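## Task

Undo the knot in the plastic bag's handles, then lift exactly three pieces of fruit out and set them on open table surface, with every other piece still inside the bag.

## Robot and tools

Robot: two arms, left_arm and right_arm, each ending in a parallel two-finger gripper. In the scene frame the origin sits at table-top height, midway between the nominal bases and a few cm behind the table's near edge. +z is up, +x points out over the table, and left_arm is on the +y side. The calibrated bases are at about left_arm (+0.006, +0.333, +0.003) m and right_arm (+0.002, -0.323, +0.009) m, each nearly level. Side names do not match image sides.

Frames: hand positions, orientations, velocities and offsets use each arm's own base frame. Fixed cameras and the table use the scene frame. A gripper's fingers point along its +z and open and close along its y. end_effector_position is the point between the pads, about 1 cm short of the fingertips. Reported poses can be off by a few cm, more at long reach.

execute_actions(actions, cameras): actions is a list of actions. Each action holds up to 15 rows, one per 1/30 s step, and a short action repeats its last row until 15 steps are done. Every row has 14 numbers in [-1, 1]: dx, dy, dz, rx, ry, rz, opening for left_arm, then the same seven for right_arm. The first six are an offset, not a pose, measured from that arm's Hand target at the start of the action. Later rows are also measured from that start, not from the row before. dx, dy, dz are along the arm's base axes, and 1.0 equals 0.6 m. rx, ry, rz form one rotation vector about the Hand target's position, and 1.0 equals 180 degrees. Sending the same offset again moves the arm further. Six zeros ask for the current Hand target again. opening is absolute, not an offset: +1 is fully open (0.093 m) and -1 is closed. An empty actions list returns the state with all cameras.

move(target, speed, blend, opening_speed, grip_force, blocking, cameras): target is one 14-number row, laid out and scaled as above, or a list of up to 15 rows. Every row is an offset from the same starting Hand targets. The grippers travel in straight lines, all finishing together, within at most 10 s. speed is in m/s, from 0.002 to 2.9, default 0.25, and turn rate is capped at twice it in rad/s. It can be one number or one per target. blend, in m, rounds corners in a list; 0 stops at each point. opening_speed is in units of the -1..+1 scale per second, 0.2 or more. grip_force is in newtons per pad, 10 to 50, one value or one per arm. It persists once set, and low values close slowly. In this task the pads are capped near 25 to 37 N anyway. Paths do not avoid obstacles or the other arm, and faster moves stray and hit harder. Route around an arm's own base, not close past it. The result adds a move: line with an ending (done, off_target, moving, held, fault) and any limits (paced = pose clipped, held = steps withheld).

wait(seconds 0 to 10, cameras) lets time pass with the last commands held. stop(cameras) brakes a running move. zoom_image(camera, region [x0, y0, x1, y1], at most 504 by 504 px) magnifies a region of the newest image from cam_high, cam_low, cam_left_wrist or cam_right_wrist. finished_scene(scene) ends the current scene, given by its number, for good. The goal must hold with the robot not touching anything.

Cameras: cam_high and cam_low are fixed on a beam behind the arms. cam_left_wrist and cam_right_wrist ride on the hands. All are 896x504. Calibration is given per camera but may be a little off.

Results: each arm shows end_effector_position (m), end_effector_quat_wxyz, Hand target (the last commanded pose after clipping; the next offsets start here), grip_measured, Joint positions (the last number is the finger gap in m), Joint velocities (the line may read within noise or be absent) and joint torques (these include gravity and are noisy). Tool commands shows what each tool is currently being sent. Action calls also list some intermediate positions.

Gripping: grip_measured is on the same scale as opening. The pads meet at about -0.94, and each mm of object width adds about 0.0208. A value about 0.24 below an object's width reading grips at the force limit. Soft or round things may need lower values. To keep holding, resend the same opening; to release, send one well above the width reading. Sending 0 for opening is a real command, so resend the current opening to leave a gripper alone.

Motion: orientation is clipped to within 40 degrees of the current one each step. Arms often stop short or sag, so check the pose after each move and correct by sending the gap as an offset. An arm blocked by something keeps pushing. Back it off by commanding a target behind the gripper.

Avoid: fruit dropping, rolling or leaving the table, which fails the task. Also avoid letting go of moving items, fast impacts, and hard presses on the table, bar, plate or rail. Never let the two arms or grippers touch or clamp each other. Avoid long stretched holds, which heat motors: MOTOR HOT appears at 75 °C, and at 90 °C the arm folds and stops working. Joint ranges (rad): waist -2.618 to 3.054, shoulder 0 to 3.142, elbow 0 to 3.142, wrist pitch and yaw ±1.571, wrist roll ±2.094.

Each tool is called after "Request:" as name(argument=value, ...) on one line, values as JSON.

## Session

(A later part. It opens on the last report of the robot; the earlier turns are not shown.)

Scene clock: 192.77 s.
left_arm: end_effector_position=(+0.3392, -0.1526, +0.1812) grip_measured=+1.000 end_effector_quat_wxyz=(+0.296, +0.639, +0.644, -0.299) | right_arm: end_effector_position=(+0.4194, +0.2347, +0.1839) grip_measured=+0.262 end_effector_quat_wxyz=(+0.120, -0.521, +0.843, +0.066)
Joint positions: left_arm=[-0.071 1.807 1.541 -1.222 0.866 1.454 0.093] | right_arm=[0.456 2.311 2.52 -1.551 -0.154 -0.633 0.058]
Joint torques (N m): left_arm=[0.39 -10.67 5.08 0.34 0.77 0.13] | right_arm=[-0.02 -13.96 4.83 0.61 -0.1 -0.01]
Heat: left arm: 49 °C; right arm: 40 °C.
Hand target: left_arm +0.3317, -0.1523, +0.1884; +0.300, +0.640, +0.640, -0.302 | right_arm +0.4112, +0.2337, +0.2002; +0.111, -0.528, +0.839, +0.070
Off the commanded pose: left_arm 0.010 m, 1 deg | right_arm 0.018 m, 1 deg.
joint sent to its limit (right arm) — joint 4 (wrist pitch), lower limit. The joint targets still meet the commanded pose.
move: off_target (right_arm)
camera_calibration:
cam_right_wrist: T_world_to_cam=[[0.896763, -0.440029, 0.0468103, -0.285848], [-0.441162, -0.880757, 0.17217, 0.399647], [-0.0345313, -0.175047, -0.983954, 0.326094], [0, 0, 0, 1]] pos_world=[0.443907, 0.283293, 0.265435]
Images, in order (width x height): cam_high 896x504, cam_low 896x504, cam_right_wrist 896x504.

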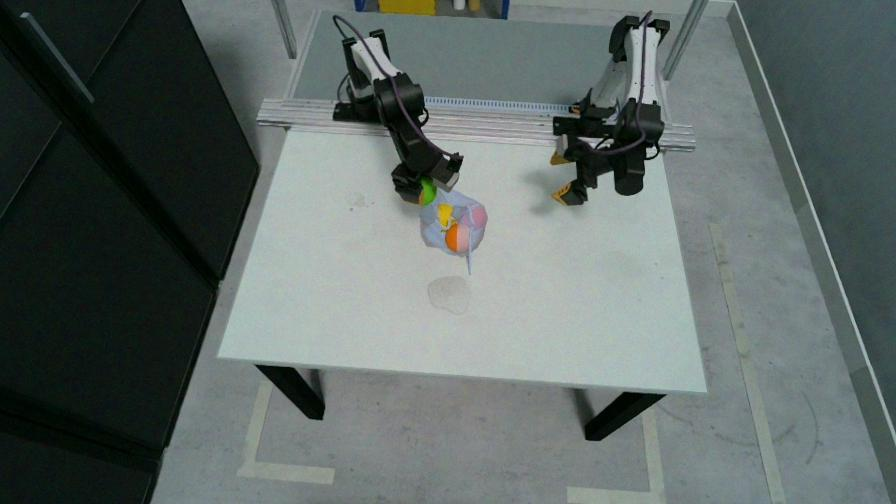

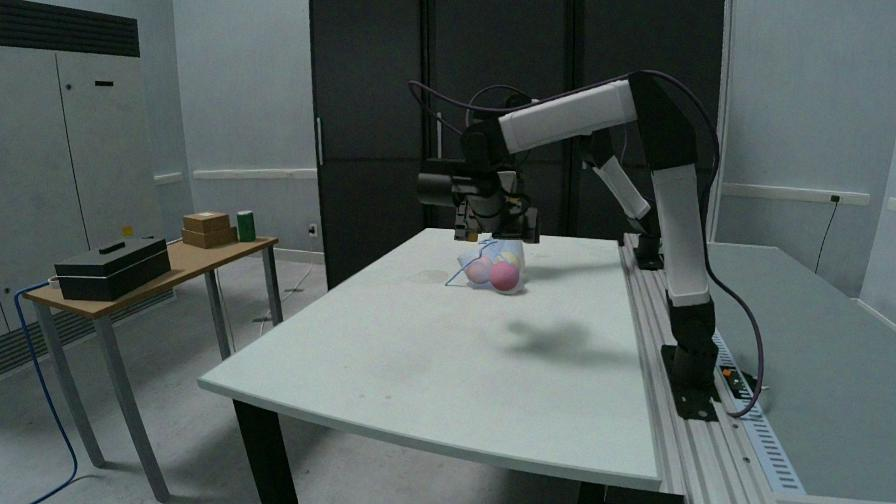

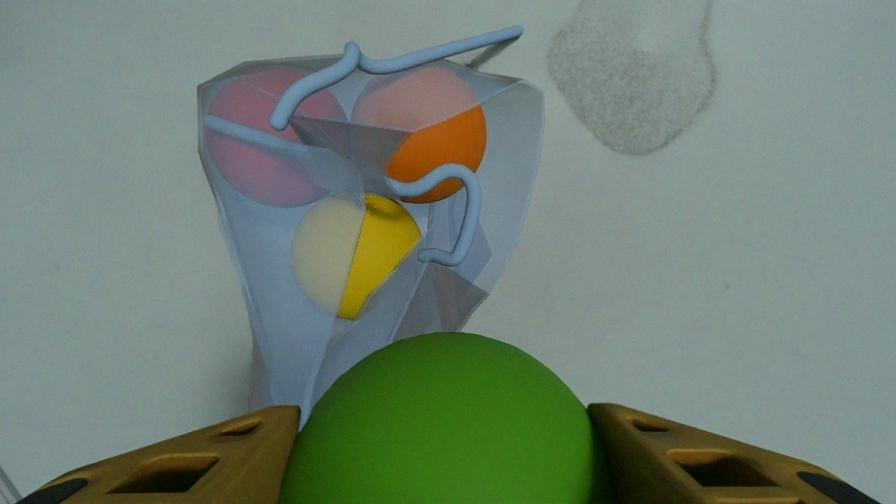

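Request:
move(target=[[0,0,0,0,0,0,1,-0.03,-0.13,-0.06,0,0,0,0.1],[0,0,0,0,0,0,1,-0.03,-0.17,-0.296,0,0,0,0.1]], speed=0.1, cameras=["cam_right_wrist","cam_low","cam_high"])

Request:
zoom_image(camera="cam_high", region=[340, 140, 540, 290])

Scene clock: 196.47 s.
left_arm: end_effector_position=(+0.3392, -0.1526, +0.1812) grip_measured=+1.000 end_effector_quat_wxyz=(+0.296, +0.639, +0.644, -0.299) | right_arm: end_effector_position=(+0.3865, +0.1318, +0.0312) grip_measured=+0.262 end_effector_quat_wxyz=(+0.096, -0.523, +0.843, +0.079)
Joint positions: left_arm=[-0.071 1.807 1.541 -1.222 0.866 1.454 0.093] | right_arm=[0.243 2.025 1.45 -0.857 -0.209 -0.852 0.058]
Joint torques (N m): left_arm=[0.43 -10.73 5.18 0.34 0.77 0.14] | right_arm=[-0.35 -8.12 3.71 1.23 -0.02 -0.09]
Heat: left arm: 49 °C; right arm: 41 °C.
Hand target: left_arm +0.3317, -0.1523, +0.1884; +0.300, +0.640, +0.640, -0.302 | right_arm +0.3931, +0.1317, +0.0225; +0.111, -0.528, +0.839, +0.070
Off the commanded pose: left_arm 0.010 m, 1 deg | right_arm 0.011 m, 2 deg.
move: off_target (right_arm)
camera_calibration:
cam_right_wrist: T_world_to_cam=[[0.901752, -0.432253, 0.000868213, -0.295947], [-0.423748, -0.88361, 0.199174, 0.31362], [-0.0853262, -0.179973, -0.979964, 0.176865], [0, 0, 0, 1]] pos_world=[0.414858, 0.181025, 0.111113]
Images, in order (width x height): cam_high 896x504, cam_low 896x504, cam_right_wrist 896x504.

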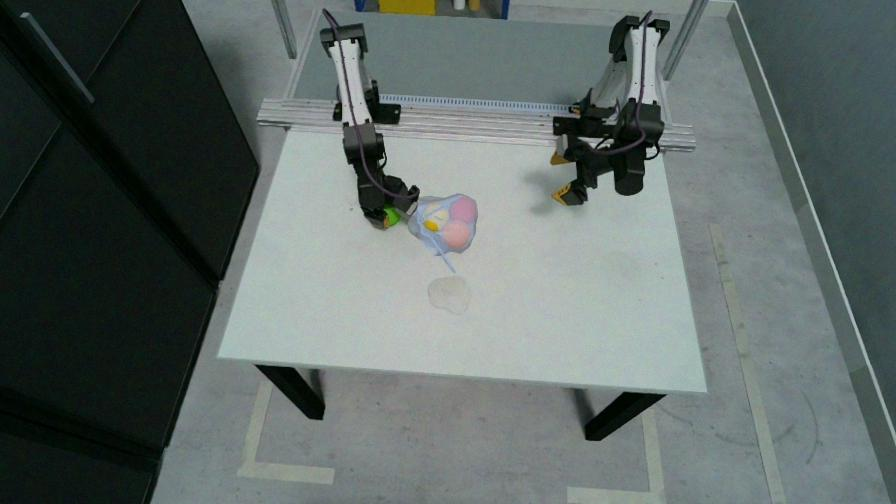

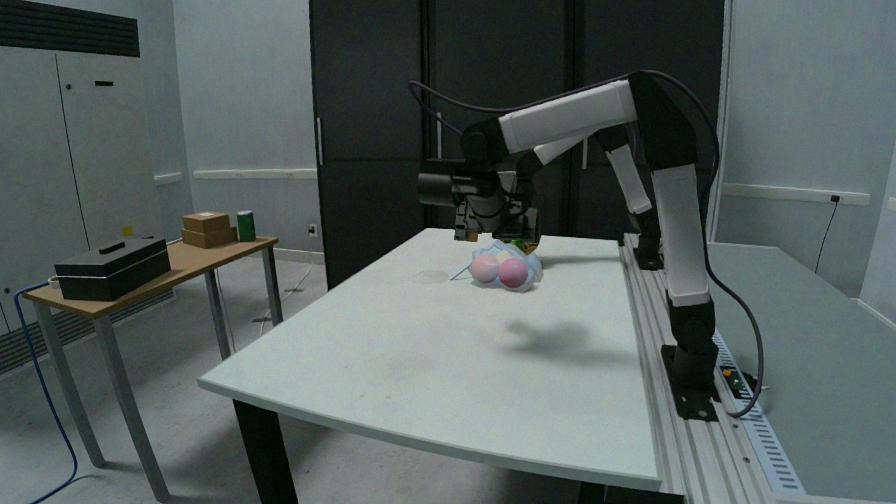

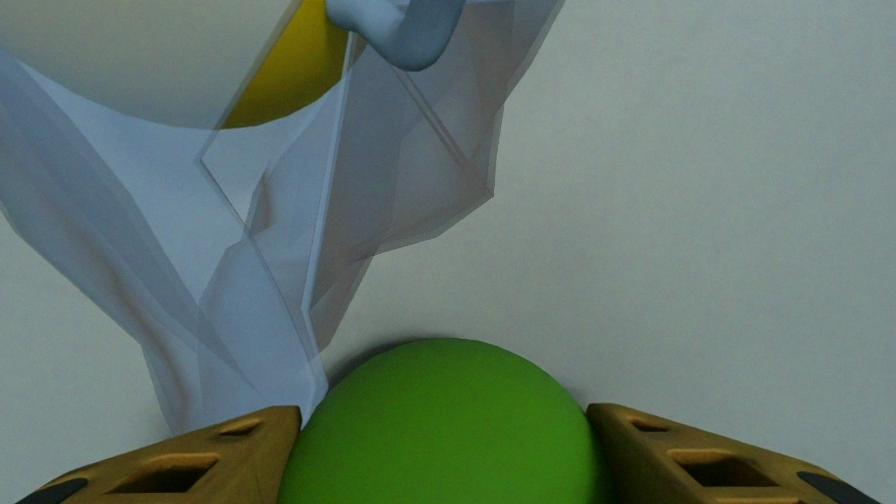

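Scaled by 2.520 from the camera's 896x504 image, which has a finer 1280x720 frame.

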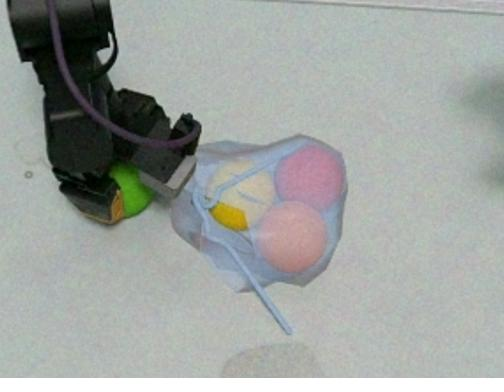

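Request:
move(target=[[0,0,0,0,0,0,1,0,0,-0.01,0,0,0,0.1],[0,0,0,0,0,0,1,0,0,-0.01,0,0,0,0.62]], opening_speed=0.4, speed=0.05, cameras=["cam_right_wrist"])

Scene clock: 199.43 s.
left_arm: end_effector_position=(+0.3392, -0.1526, +0.1812) grip_measured=+1.000 end_effector_quat_wxyz=(+0.296, +0.639, +0.644, -0.299) | right_arm: end_effector_position=(+0.3932, +0.1331, +0.0255) grip_measured=+0.618 end_effector_quat_wxyz=(+0.116, -0.525, +0.840, +0.074)
Joint positions: left_arm=[-0.071 1.807 1.541 -1.222 0.866 1.454 0.093] | right_arm=[0.241 2.025 1.419 -0.786 -0.212 -0.857 0.075]
Joint torques (N m): left_arm=[0.44 -10.77 5.16 0.36 0.77 0.13] | right_arm=[-0.09 -7.43 5.08 0.79 0.03 -0.03]
Heat: left arm: 49 °C; right arm: 40 °C.
Hand target: left_arm +0.3317, -0.1523, +0.1884; +0.300, +0.640, +0.640, -0.302 | right_arm +0.3931, +0.1317, +0.0165; +0.111, -0.528, +0.839, +0.070
Off the commanded pose: left_arm 0.010 m, 1 deg | right_arm 0.009 m, 1 deg.
move: done; target 2's new opening was sent with right_arm's hand 0.015 m and 2 deg from that target
camera_calibration:
cam_right_wrist: T_world_to_cam=[[0.902616, -0.429326, 0.0310491, -0.303001], [-0.427974, -0.887369, 0.171508, 0.321524], [-0.0460807, -0.168094, -0.984693, 0.155116], [0, 0, 0, 1]] pos_world=[0.418245, 0.181298, 0.107006]
Images, in order (width x height): cam_right_wrist 896x504.

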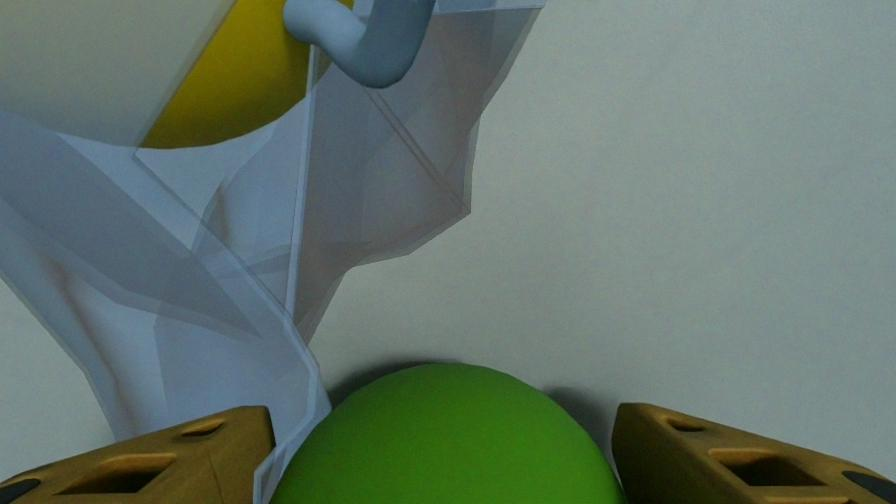

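Request:
move(target=[[0,0,0,0,0,0,1,0,0,0.1,0,0,0,0.7],[0,0,0,0,0,0,1,0,0.05,0.3,0,0,0,0.7]], blend=0.02, speed=0.2, cameras=["cam_right_wrist"])

Scene clock: 201.63 s.
left_arm: end_effector_position=(+0.3392, -0.1526, +0.1812) grip_measured=+1.000 end_effector_quat_wxyz=(+0.296, +0.639, +0.644, -0.299) | right_arm: end_effector_position=(+0.3928, +0.1590, +0.2010) grip_measured=+0.698 end_effector_quat_wxyz=(+0.122, -0.528, +0.838, +0.071)
Joint positions: left_arm=[-0.071 1.807 1.541 -1.222 0.866 1.454 0.093] | right_arm=[0.306 2.029 2.133 -1.472 -0.198 -0.798 0.079]
Joint torques (N m): left_arm=[0.39 -10.7 5.14 0.35 0.78 0.13] | right_arm=[0.53 -6.9 7.77 0.53 0.03 0.13]
Heat: left arm: 49 °C; right arm: 40 °C.
Hand target: left_arm +0.3317, -0.1523, +0.1884; +0.300, +0.640, +0.640, -0.302 | right_arm +0.3931, +0.1617, +0.1965; +0.111, -0.528, +0.839, +0.070
Off the commanded pose: left_arm 0.010 m, 1 deg | right_arm 0.005 m, 1 deg.
move: done
camera_calibration:
cam_right_wrist: T_world_to_cam=[[0.90474, -0.423832, 0.0425695, -0.300872], [-0.424748, -0.890089, 0.165319, 0.314722], [-0.0321767, -0.167652, -0.985321, 0.326855], [0, 0, 0, 1]] pos_world=[0.416406, 0.207409, 0.282835]
Images, in order (width x height): cam_right_wrist 896x504.

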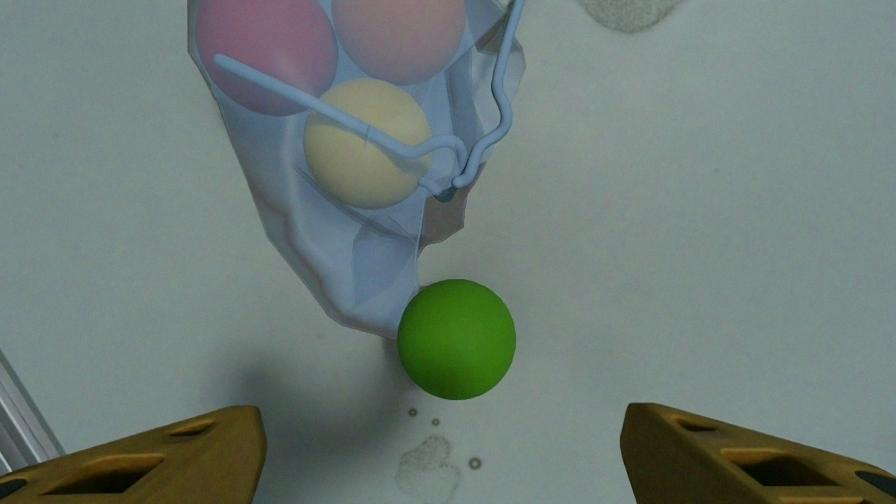

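Request:
move(target=[[0,0,0,0,0,0,1,-0.006,-0.085,-0.12,0,0,-0.33,0.8],[0,0,0,0,0,0,1,-0.006,-0.085,-0.3,0,0,-0.33,0.8],[0,0,0,0,0,0,1,-0.006,-0.085,-0.3,0,0,-0.33,0.2],[0,0,0,0,0,0,1,-0.04,-0.15,-0.22,0,0,-0.33,0.2]], opening_speed=1, speed=0.25, cameras=["cam_right_wrist"])

Scene clock: 208.73 s.
left_arm: end_effector_position=(+0.3392, -0.1526, +0.1812) grip_measured=+1.000 end_effector_quat_wxyz=(+0.296, +0.639, +0.644, -0.299) | right_arm: end_effector_position=(+0.3721, +0.0684, +0.0563) grip_measured=+0.207 end_effector_quat_wxyz=(+0.126, -0.036, +0.991, -0.002)
Joint positions: left_arm=[-0.071 1.807 1.541 -1.222 0.866 1.454 0.093] | right_arm=[0.202 1.797 1.236 -0.76 0.046 0.123 0.055]
Joint torques (N m): left_arm=[0.49 -10.71 5.12 0.36 0.75 0.14] | right_arm=[0.1 -9.65 6.05 0.69 -0.01 -0.06]
Heat: left arm: 49 °C; right arm: 40 °C.
Hand target: left_arm +0.3317, -0.1523, +0.1884; +0.300, +0.640, +0.640, -0.302 | right_arm +0.3690, +0.0718, +0.0646; +0.131, -0.043, +0.990, +0.006
Off the commanded pose: left_arm 0.010 m, 1 deg | right_arm 0.009 m, 1 deg.
move: done
camera_calibration:
cam_right_wrist: T_world_to_cam=[[0.0821583, -0.995535, 0.046476, 0.0305542], [-0.978312, -0.071664, 0.194346, 0.397632], [-0.190148, -0.0614351, -0.979831, 0.219636], [0, 0, 0, 1]] pos_world=[0.428261, 0.0724071, 0.136508]
Images, in order (width x height): cam_right_wrist 896x504.

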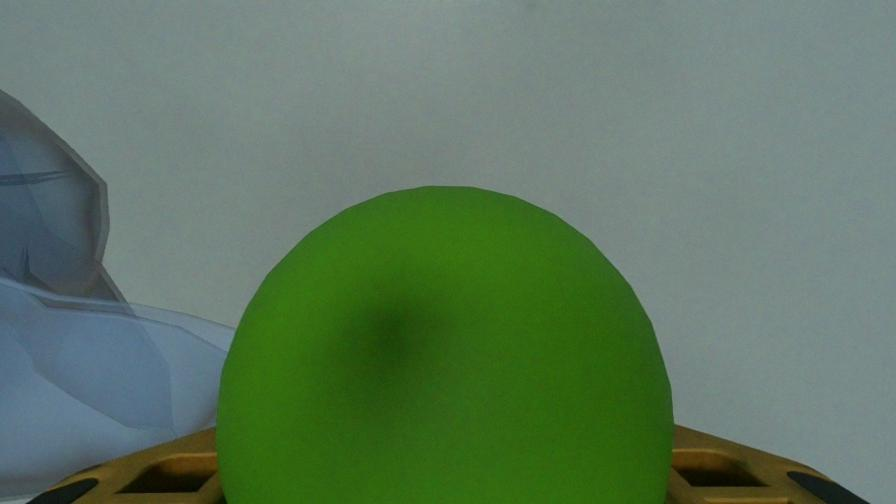

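Request:
move(target=[[0,0,0,0,0,0,1,-0.03,-0.14,0,0,0,0,0.2],[0,0,0,0,0,0,1,-0.03,-0.14,-0.073,0,0,0,0.2],[0,0,0,0,0,0,1,-0.03,-0.14,-0.073,0,0,0,0.75],[0,0,0,0,0,0,1,-0.03,-0.14,0.2,0,0,0,0.75]], opening_speed=0.6, speed=0.2, cameras=["cam_right_wrist"])

Scene clock: 213.80 s.
left_arm: end_effector_position=(+0.3392, -0.1526, +0.1812) grip_measured=+1.000 end_effector_quat_wxyz=(+0.296, +0.639, +0.644, -0.299) | right_arm: end_effector_position=(+0.3514, -0.0157, +0.1760) grip_measured=+0.748 end_effector_quat_wxyz=(+0.124, -0.037, +0.992, +0.000)
Joint positions: left_arm=[-0.071 1.807 1.541 -1.222 0.866 1.454 0.093] | right_arm=[-0.056 1.655 1.552 -1.219 -0.024 -0.127 0.081]
Joint torques (N m): left_arm=[0.42 -10.69 5.09 0.35 0.79 0.13] | right_arm=[0.1 -7.13 8.29 0.61 -0.06 -0.02]
Heat: left arm: 49 °C; right arm: 40 °C.
Hand target: left_arm +0.3317, -0.1523, +0.1884; +0.300, +0.640, +0.640, -0.302 | right_arm +0.3510, -0.0122, +0.1845; +0.131, -0.043, +0.990, +0.005
Off the commanded pose: left_arm 0.010 m, 1 deg | right_arm 0.009 m, 1 deg.
move: done; target 3's new opening was sent with right_arm's hand 0.012 m and 2 deg from that target
camera_calibration:
cam_right_wrist: T_world_to_cam=[[0.0832286, -0.995685, 0.0410361, -0.0564978], [-0.977481, -0.0735551, 0.197791, 0.347068], [-0.193919, -0.0565738, -0.979385, 0.329107], [0, 0, 0, 1]] pos_world=[0.407774, -0.0121066, 0.255994]
Images, in order (width x height): cam_right_wrist 896x504.

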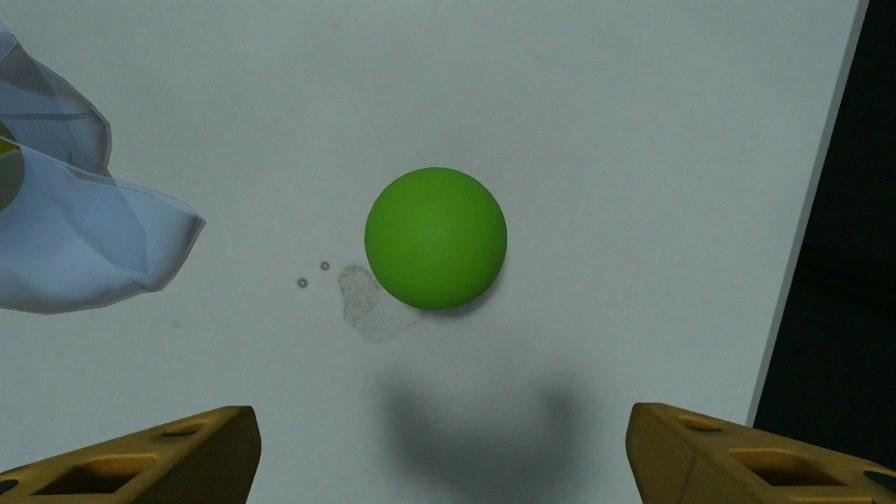

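Request:
move(target=[0,0,0,0,0,0,1,0.05,0.38,0.1,0,0,0,0.75], cameras=["cam_right_wrist","cam_low","cam_high"])

Request:
zoom_image(camera="cam_low", region=[400, 180, 600, 330])

Scene clock: 216.00 s.
left_arm: end_effector_position=(+0.3392, -0.1526, +0.1812) grip_measured=+1.000 end_effector_quat_wxyz=(+0.296, +0.639, +0.644, -0.299) | right_arm: end_effector_position=(+0.3784, +0.2143, +0.2485) grip_measured=+0.748 end_effector_quat_wxyz=(+0.167, -0.048, +0.984, +0.028)
Joint positions: left_arm=[-0.071 1.807 1.541 -1.222 0.866 1.454 0.093] | right_arm=[0.559 2.051 2.351 -1.55 0.112 0.444 0.081]
Joint torques (N m): left_arm=[0.4 -10.74 5.05 0.34 0.77 0.13] | right_arm=[0.03 -6.72 7.84 0.81 0.28 0.17]
Heat: left arm: 49 °C; right arm: 39 °C.
Hand target: left_arm +0.3317, -0.1523, +0.1884; +0.300, +0.640, +0.640, -0.302 | right_arm +0.3810, +0.2158, +0.2446; +0.131, -0.043, +0.990, +0.005
Off the commanded pose: left_arm 0.010 m, 1 deg | right_arm 0.005 m, 5 deg.
joint sent to its limit (right arm) — joint 4 (wrist pitch), lower limit. The joint targets are off in orientation, not in position.
move: off_target (right_arm)
camera_calibration:
cam_right_wrist: T_world_to_cam=[[0.1108, -0.993823, -0.00634086, 0.168244], [-0.987713, -0.110822, 0.110185, 0.409738], [-0.110207, -0.00594556, -0.993891, 0.379496], [0, 0, 0, 1]] pos_world=[0.427886, 0.214869, 0.333097]
Images, in order (width x height): cam_high 896x504, cam_low 896x504, cam_right_wrist 896x504.

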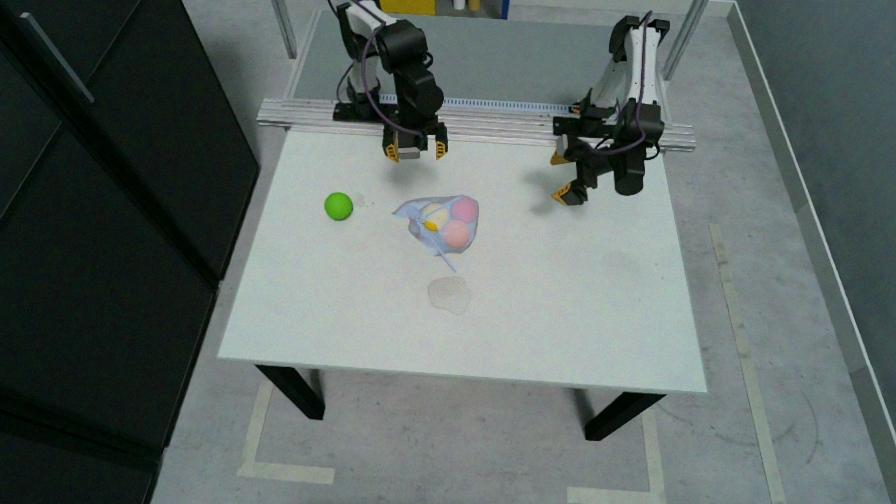

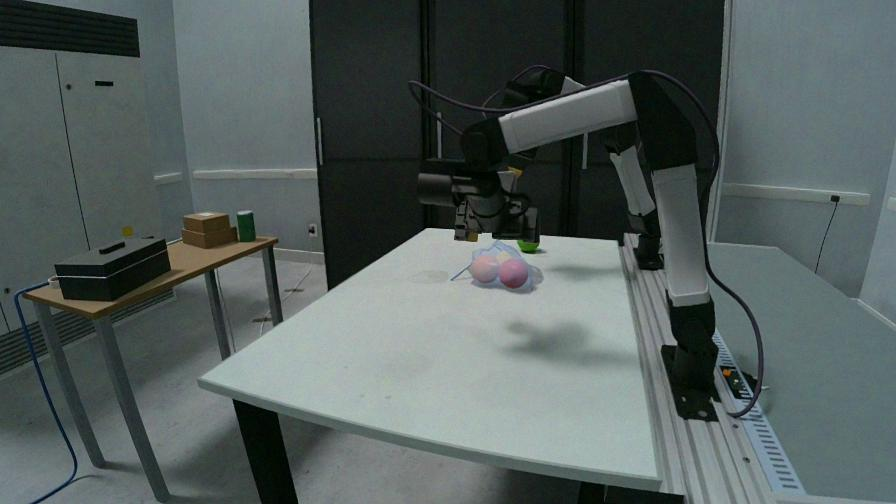

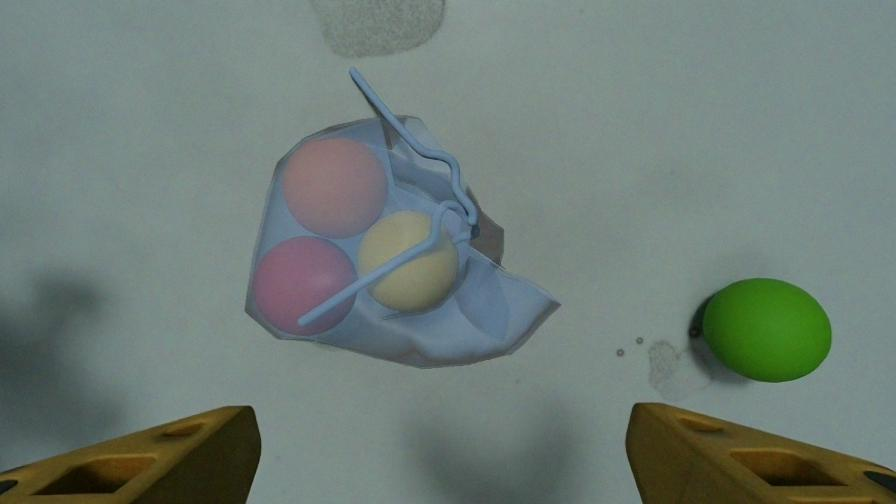

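Scaled by 2.520 from the camera's 896x504 image, which has a finer 1280x720 frame.

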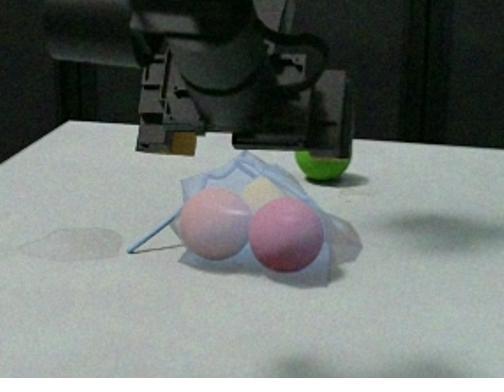

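Request:
zoom_image(camera="cam_right_wrist", region=[230, 50, 580, 390])

Scaled by 1.440 from the camera's 896x504 image, which has a finer 1280x720 frame.

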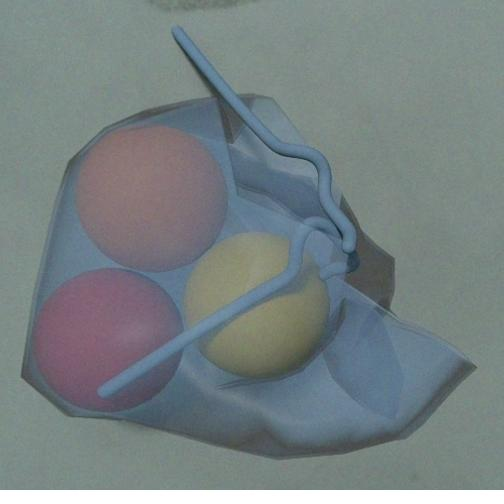

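Request:
move(target=[[0,0,0,0,0,0,1,0.093,-0.007,-0.28,0,0,0,-0.2]], cameras=["cam_right_wrist"])

Scene clock: 219.40 s.
left_arm: end_effector_position=(+0.3392, -0.1526, +0.1812) grip_measured=+1.000 end_effector_quat_wxyz=(+0.296, +0.639, +0.644, -0.299) | right_arm: end_effector_position=(+0.4338, +0.2066, +0.0833) grip_measured=-0.198 end_effector_quat_wxyz=(+0.131, -0.038, +0.991, +0.000)
Joint positions: left_arm=[-0.071 1.807 1.541 -1.222 0.866 1.454 0.093] | right_arm=[0.484 2.181 1.892 -1.044 0.113 0.395 0.036]
Joint torques (N m): left_arm=[0.42 -10.66 5.11 0.35 0.75 0.14] | right_arm=[-0.01 -8.79 6.72 0.93 0.08 -0.01]
Heat: left arm: 49 °C; right arm: 39 °C.
Hand target: left_arm +0.3317, -0.1523, +0.1884; +0.300, +0.640, +0.640, -0.302 | right_arm +0.4368, +0.2116, +0.0765; +0.131, -0.043, +0.990, +0.005
Off the commanded pose: left_arm 0.010 m, 1 deg | right_arm 0.009 m, 1 deg.
move: done
camera_calibration:
cam_right_wrist: T_world_to_cam=[[0.0843799, -0.995514, 0.0428087, 0.161155], [-0.979995, -0.0751398, 0.18429, 0.464917], [-0.180247, -0.0575027, -0.981939, 0.261413], [0, 0, 0, 1]] pos_world=[0.489137, 0.210398, 0.164114]
Images, in order (width x height): cam_right_wrist 896x504.

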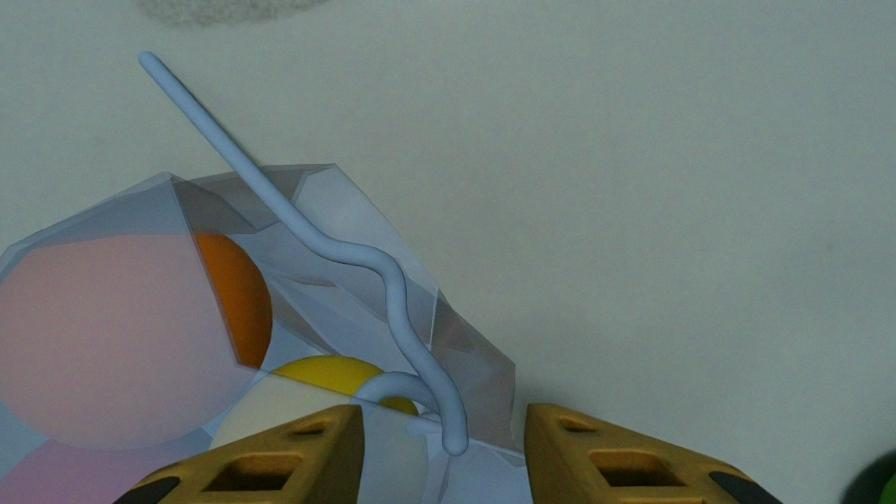

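Request:
move(target=[[0,0,0,0,0,0,1,-0.125,0.12,0.09,0,0,-0.29,-0.2]], cameras=["cam_right_wrist"])

Scene clock: 223.83 s.
left_arm: end_effector_position=(+0.3392, -0.1526, +0.1812) grip_measured=+1.000 end_effector_quat_wxyz=(+0.296, +0.639, +0.644, -0.299) | right_arm: end_effector_position=(+0.3611, +0.2804, +0.1369) grip_measured=-0.198 end_effector_quat_wxyz=(+0.127, +0.395, +0.909, -0.029)
Joint positions: left_arm=[-0.071 1.807 1.541 -1.222 0.866 1.454 0.093] | right_arm=[0.754 2.324 2.354 -1.552 0.257 1.567 0.036]
Joint torques (N m): left_arm=[0.42 -10.74 5.11 0.34 0.77 0.13] | right_arm=[0.36 -8.23 7.97 0.22 0.36 0.11]
Heat: left arm: 49 °C; right arm: 39 °C.
Hand target: left_arm +0.3317, -0.1523, +0.1884; +0.300, +0.640, +0.640, -0.302 | right_arm +0.3619, +0.2836, +0.1306; +0.120, +0.397, +0.908, -0.053
Off the commanded pose: left_arm 0.010 m, 1 deg | right_arm 0.007 m, 3 deg.
joint sent to its limit (right arm) — joint 4 (wrist pitch), lower limit. The joint targets still meet the commanded pose.
move: off_target (right_arm)
camera_calibration:
cam_right_wrist: T_world_to_cam=[[-0.719409, -0.694413, -0.0155213, 0.45223], [-0.684003, 0.704385, 0.189691, 0.0630904], [-0.120791, 0.147082, -0.981721, 0.226377], [0, 0, 0, 1]] pos_world=[0.395837, 0.236299, 0.217291]
Images, in order (width x height): cam_right_wrist 896x504.

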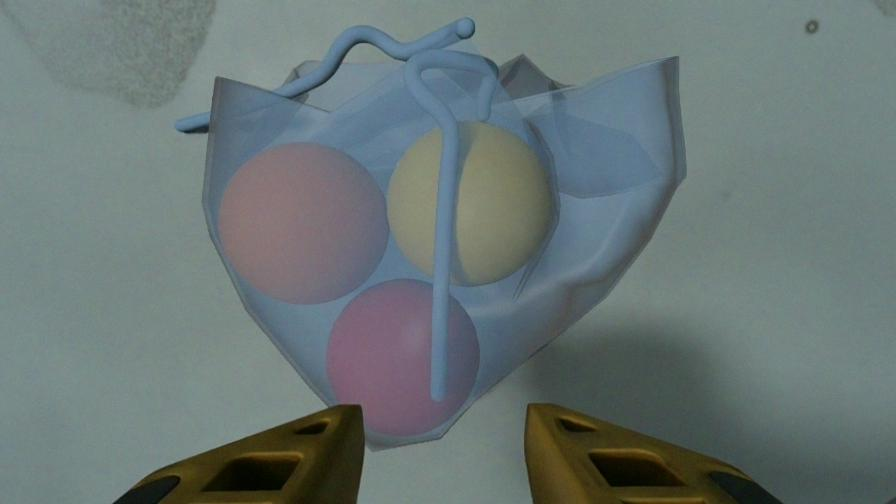

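Request:
move(target=[[0,0,0,0,0,0,1,0.005,-0.011,-0.12,0,0,0,-0.2]], speed=0.15, cameras=["cam_right_wrist"])

Scene clock: 225.87 s.
left_arm: end_effector_position=(+0.3392, -0.1526, +0.1812) grip_measured=+1.000 end_effector_quat_wxyz=(+0.296, +0.639, +0.644, -0.299) | right_arm: end_effector_position=(+0.3625, +0.2753, +0.0676) grip_measured=-0.198 end_effector_quat_wxyz=(+0.118, +0.397, +0.909, -0.051)
Joint positions: left_arm=[-0.071 1.807 1.541 -1.222 0.866 1.454 0.093] | right_arm=[0.744 2.324 2.077 -1.322 0.258 1.568 0.036]
Joint torques (N m): left_arm=[0.46 -10.7 5.14 0.35 0.78 0.13] | right_arm=[-0.21 -9.29 5.34 0.5 0.34 0.09]
Heat: left arm: 49 °C; right arm: 39 °C.
Hand target: left_arm +0.3317, -0.1523, +0.1884; +0.300, +0.640, +0.640, -0.302 | right_arm +0.3648, +0.2769, +0.0586; +0.120, +0.397, +0.908, -0.053
Off the commanded pose: left_arm 0.010 m, 1 deg | right_arm 0.009 m, 0 deg.
move: done
camera_calibration:
cam_right_wrist: T_world_to_cam=[[-0.726505, -0.686437, 0.0315318, 0.445858], [-0.670035, 0.717833, 0.189127, 0.0720646], [-0.152459, 0.116274, -0.981446, 0.179097], [0, 0, 0, 1]] pos_world=[0.399508, 0.233499, 0.148086]
Images, in order (width x height): cam_right_wrist 896x504.

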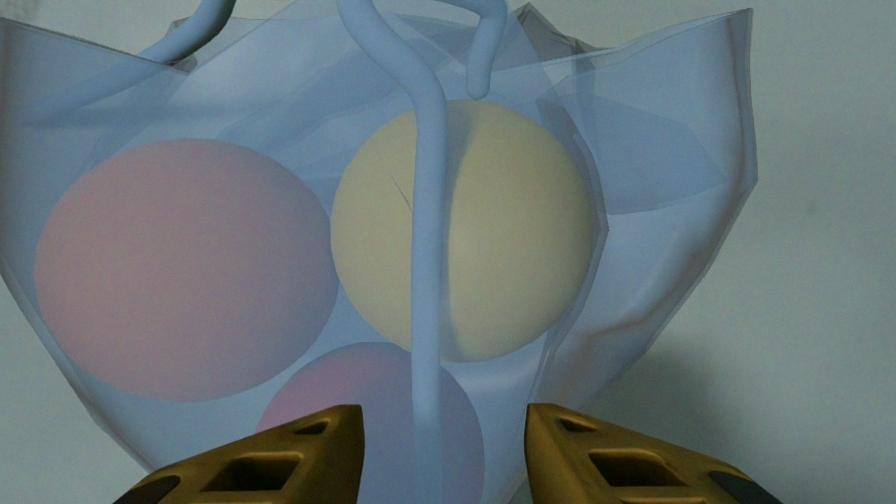

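Request:
move(target=[[0,0,0,0,0,0,1,0.011,-0.013,-0.03,0,0,0,-0.2],[0,0,0,0,0,0,1,0.011,-0.013,-0.03,0,0,0,-1]], speed=0.1, cameras=["cam_right_wrist"])

Scene clock: 227.60 s.
left_arm: end_effector_position=(+0.3392, -0.1526, +0.1812) grip_measured=+1.000 end_effector_quat_wxyz=(+0.296, +0.639, +0.644, -0.299) | right_arm: end_effector_position=(+0.3701, +0.2686, +0.0515) grip_measured=-0.917 end_effector_quat_wxyz=(+0.120, +0.401, +0.907, -0.048)
Joint positions: left_arm=[-0.071 1.807 1.541 -1.222 0.866 1.454 0.093] | right_arm=[0.722 2.324 2.013 -1.247 0.258 1.553 0.001]
Joint torques (N m): left_arm=[0.44 -10.74 5.07 0.35 0.78 0.13] | right_arm=[-0.13 -9.44 4.9 0.51 0.35 -0.01]
Heat: left arm: 49 °C; right arm: 39 °C.
Hand target: left_arm +0.3317, -0.1523, +0.1884; +0.300, +0.640, +0.640, -0.302 | right_arm +0.3715, +0.2692, +0.0406; +0.120, +0.397, +0.908, -0.052
Off the commanded pose: left_arm 0.010 m, 1 deg | right_arm 0.011 m, 1 deg.
move: off_target (right_arm); target 2's new opening was sent with right_arm's hand 0.011 m and 1 deg from that target
camera_calibration:
cam_right_wrist: T_world_to_cam=[[-0.731985, -0.680902, 0.0238959, 0.448175], [-0.665523, 0.722081, 0.188886, 0.0821841], [-0.145867, 0.122358, -0.981708, 0.161254], [0, 0, 0, 1]] pos_world=[0.406275, 0.226089, 0.132071]
Images, in order (width x height): cam_right_wrist 896x504.

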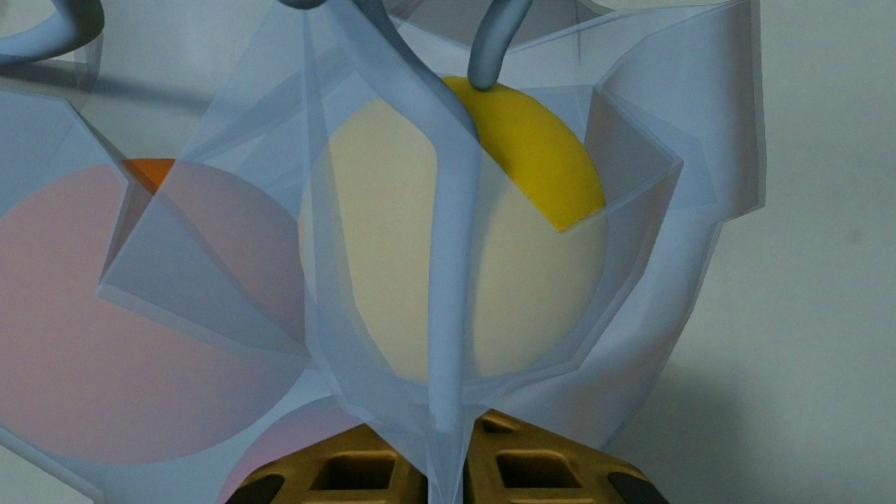

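Request:
move(target=[[0,0,0,0,0,0,1,0,0,0.1,0,0,0,-1],[0,0,0,0,0,0,1,-0.06,0.065,0.13,0,0,0,-1]], speed=0.1, cameras=["cam_right_wrist","cam_high"])

Request:
zoom_image(camera="cam_high", region=[360, 150, 520, 290])

Scene clock: 230.73 s.
left_arm: end_effector_position=(+0.3392, -0.1526, +0.1812) grip_measured=+1.000 end_effector_quat_wxyz=(+0.296, +0.639, +0.644, -0.299) | right_arm: end_effector_position=(+0.3353, +0.3045, +0.1226) grip_measured=-0.917 end_effector_quat_wxyz=(+0.123, +0.396, +0.909, -0.039)
Joint positions: left_arm=[-0.071 1.807 1.541 -1.222 0.866 1.454 0.093] | right_arm=[0.833 2.342 2.328 -1.552 0.258 1.653 0.001]
Joint torques (N m): left_arm=[0.5 -10.7 5.11 0.34 0.77 0.12] | right_arm=[0.35 -8.65 8.13 0.13 0.37 0.11]
Heat: left arm: 49 °C; right arm: 40 °C.
Hand target: left_arm +0.3317, -0.1523, +0.1884; +0.300, +0.640, +0.640, -0.302 | right_arm +0.3354, +0.3082, +0.1186; +0.120, +0.397, +0.908, -0.053
Off the commanded pose: left_arm 0.010 m, 1 deg | right_arm 0.005 m, 2 deg.
joint sent to its limit (right arm) — joint 4 (wrist pitch), lower limit. The joint targets still meet the commanded pose.
move: done
camera_calibration:
cam_right_wrist: T_world_to_cam=[[-0.722514, -0.691322, 0.00684636, 0.447599], [-0.677842, 0.710305, 0.189731, 0.0272969], [-0.136028, 0.132443, -0.981812, 0.215194], [0, 0, 0, 1]] pos_world=[0.371172, 0.261545, 0.203037]
Images, in order (width x height): cam_high 896x504, cam_right_wrist 896x504.

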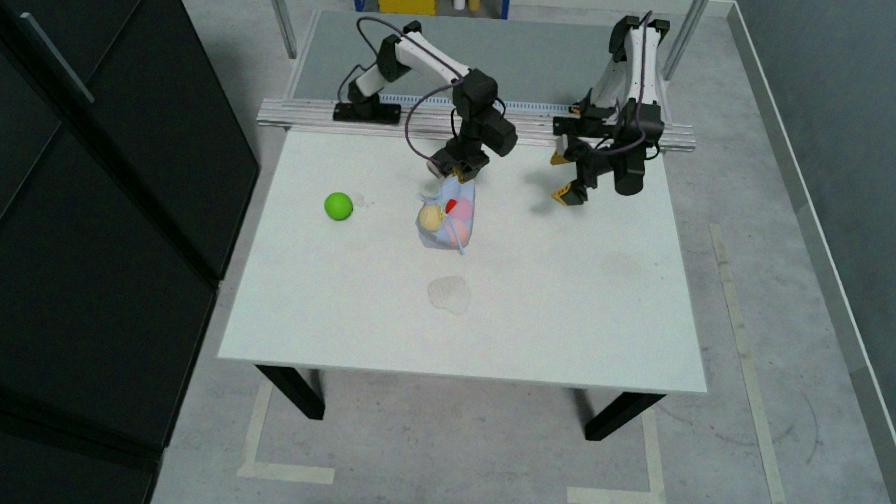

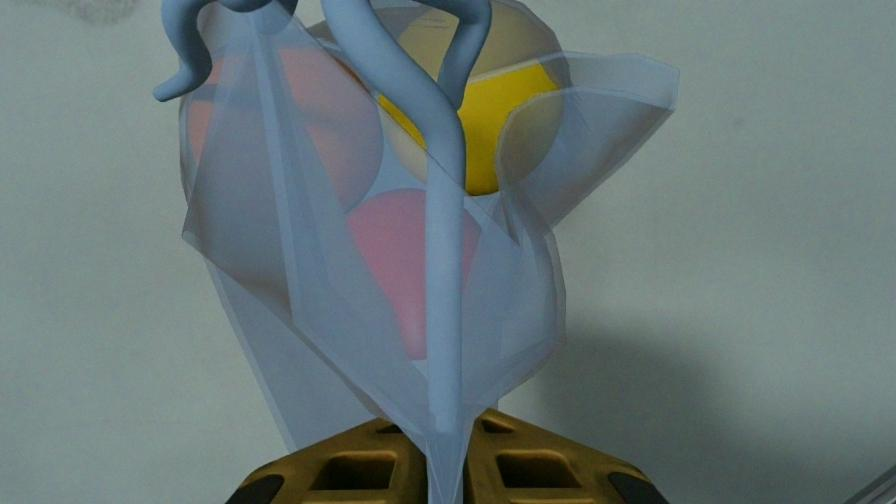

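Scaled by 3.150 from the camera's 896x504 image, which has a finer 1280x720 frame.

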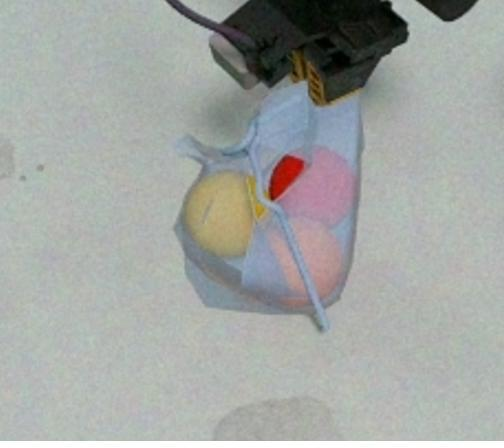

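Request:
move(target=[[0,0,0,0,0,0,1,-0.07,0.06,-0.05,0,0,0,-1],[0,0,0,0,0,0,1,-0.08,0.07,-0.16,0,0,0,-1],[0,0,0,0,0,0,1,-0.08,0.07,-0.16,0,0,0,-0.5]], speed=0.12)

Request:
move(target=[[0,0,0,0,0,0,1,0,0.0,0.16,0,0,0,-0.5],[0,0,0,0,0,0,1,0.12,-0.15,0.34,0,0,0.28,0.5]], blend=0.03, cameras=["cam_right_wrist","cam_high","cam_low"])

Request:
zoom_image(camera="cam_right_wrist", region=[200, 0, 700, 400])

Scene clock: 235.17 s.
left_arm: end_effector_position=(+0.3392, -0.1526, +0.1812) grip_measured=+1.000 end_effector_quat_wxyz=(+0.296, +0.639, +0.644, -0.299) | right_arm: end_effector_position=(+0.2899, +0.3455, +0.0361) grip_measured=-0.502 end_effector_quat_wxyz=(+0.122, +0.398, +0.908, -0.049)
Joint positions: left_arm=[-0.071 1.807 1.541 -1.222 0.866 1.454 0.093] | right_arm=[0.968 2.376 2.04 -1.288 0.259 1.802 0.021]
Joint torques (N m): left_arm=[0.47 -10.74 5.14 0.34 0.78 0.14] | right_arm=[0.49 -8.72 5.27 0.38 0.27 0.13]
Heat: left arm: 49 °C; right arm: 40 °C.
Hand target: left_arm +0.3317, -0.1523, +0.1884; +0.300, +0.640, +0.640, -0.302 | right_arm +0.2875, +0.3502, +0.0226; +0.120, +0.397, +0.908, -0.053
Off the commanded pose: left_arm 0.010 m, 1 deg | right_arm 0.015 m, 0 deg.
move: off_target (right_arm); target 3's new opening was sent with right_arm's hand 0.015 m and 0 deg from that target

Scene clock: 238.67 s.
left_arm: end_effector_position=(+0.3392, -0.1526, +0.1812) grip_measured=+1.000 end_effector_quat_wxyz=(+0.296, +0.639, +0.644, -0.299) | right_arm: end_effector_position=(+0.3639, +0.2587, +0.2051) grip_measured=+0.498 end_effector_quat_wxyz=(+0.135, -0.026, +0.990, -0.004)
Joint positions: left_arm=[-0.071 1.807 1.541 -1.222 0.866 1.454 0.093] | right_arm=[0.682 2.158 2.353 -1.553 0.17 0.612 0.069]
Joint torques (N m): left_arm=[0.44 -10.71 5.14 0.36 0.78 0.13] | right_arm=[-0.01 -12.71 7.83 0.63 0.09 -0.02]
Heat: left arm: 49 °C; right arm: 41 °C.
Hand target: left_arm +0.3317, -0.1523, +0.1884; +0.300, +0.640, +0.640, -0.302 | right_arm +0.3595, +0.2601, +0.2265; +0.131, -0.028, +0.991, +0.003
Off the commanded pose: left_arm 0.010 m, 1 deg | right_arm 0.022 m, 1 deg.
joint sent to its limit (right arm) — joint 4 (wrist pitch), lower limit. The joint targets are off in orientation, not in position.
move: off_target (right_arm); target 2's new opening was sent with right_arm's hand 0.022 m and 1 deg from that target
camera_calibration:
cam_right_wrist: T_world_to_cam=[[0.0594687, -0.997134, 0.0467599, 0.222346], [-0.983048, -0.0503612, 0.176297, 0.374156], [-0.173437, -0.0564514, -0.983226, 0.368878], [0, 0, 0, 1]] pos_world=[0.418568, 0.261375, 0.286331]
Images, in order (width x height): cam_high 896x504, cam_low 896x504, cam_right_wrist 896x504.

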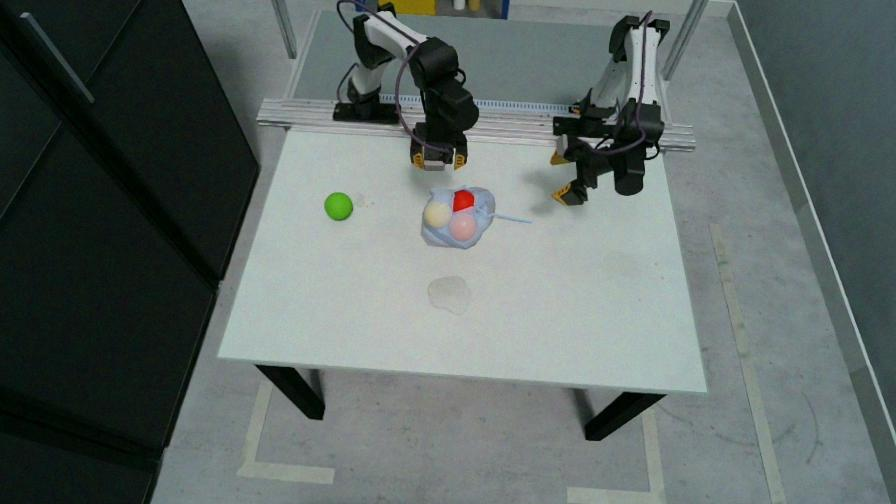

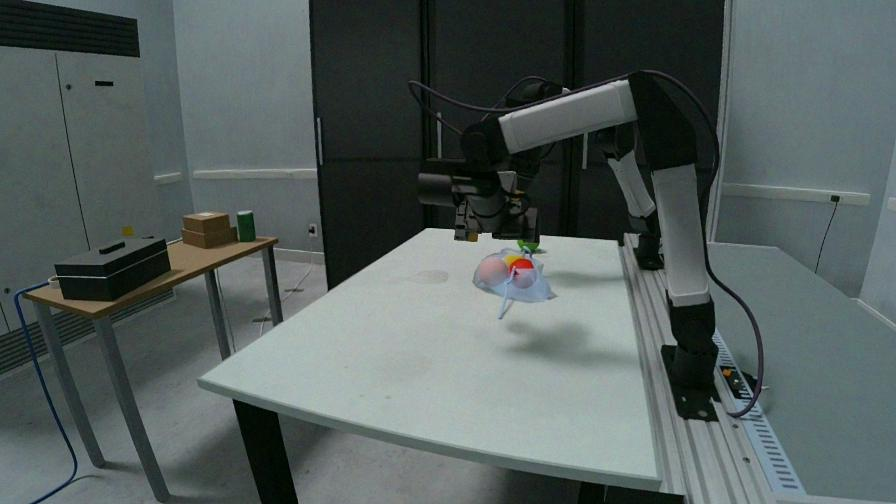

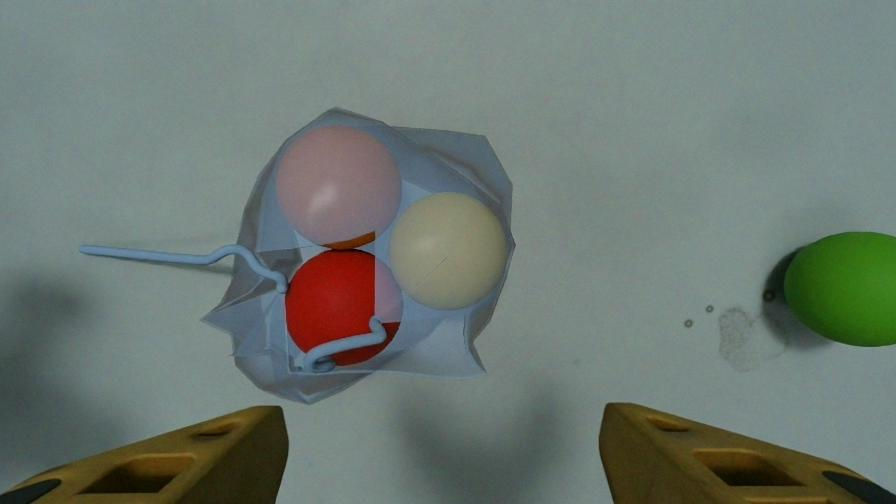

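Scaled by 1.008 from the camera's 896x504 image, which has a finer 1280x720 frame.

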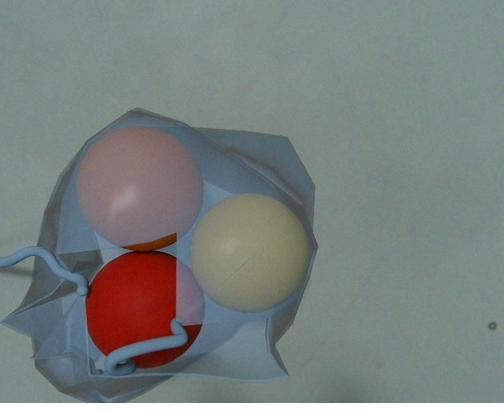

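Request:
move(target=[[0,0,0,0,0,0,1,-0.04,0.088,-0.22,0,0,-0.21,0.68]], cameras=["cam_right_wrist"])

Scene clock: 241.73 s.
left_arm: end_effector_position=(+0.3392, -0.1526, +0.1812) grip_measured=+1.000 end_effector_quat_wxyz=(+0.296, +0.639, +0.644, -0.299) | right_arm: end_effector_position=(+0.3326, +0.3062, +0.1025) grip_measured=+0.678 end_effector_quat_wxyz=(+0.120, +0.295, +0.947, -0.040)
Joint positions: left_arm=[-0.071 1.807 1.541 -1.222 0.866 1.454 0.093] | right_arm=[0.837 2.283 2.146 -1.406 0.252 1.437 0.078]
Joint torques (N m): left_arm=[0.42 -10.73 5.11 0.35 0.76 0.13] | right_arm=[0.43 -8.43 6.94 0.52 0.38 0.12]
Heat: left arm: 49 °C; right arm: 41 °C.
Hand target: left_arm +0.3317, -0.1523, +0.1884; +0.300, +0.640, +0.640, -0.302 | right_arm +0.3355, +0.3129, +0.0945; +0.125, +0.295, +0.947, -0.039
Off the commanded pose: left_arm 0.010 m, 1 deg | right_arm 0.011 m, 1 deg.
move: off_target (right_arm)
camera_calibration:
cam_right_wrist: T_world_to_cam=[[-0.559128, -0.828247, 0.0371806, 0.431423], [-0.809095, 0.554887, 0.193561, 0.118965], [-0.180948, 0.078143, -0.980383, 0.226298], [0, 0, 0, 1]] pos_world=[0.378423, 0.273629, 0.182792]
Images, in order (width x height): cam_right_wrist 896x504.

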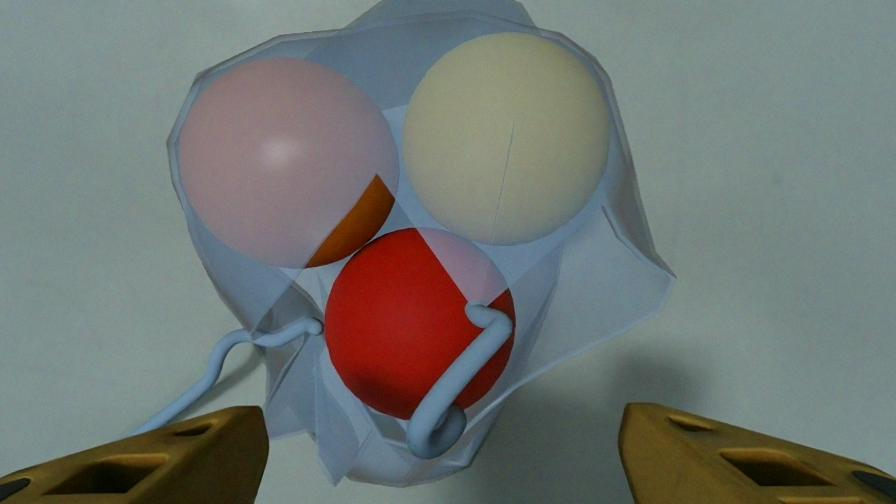

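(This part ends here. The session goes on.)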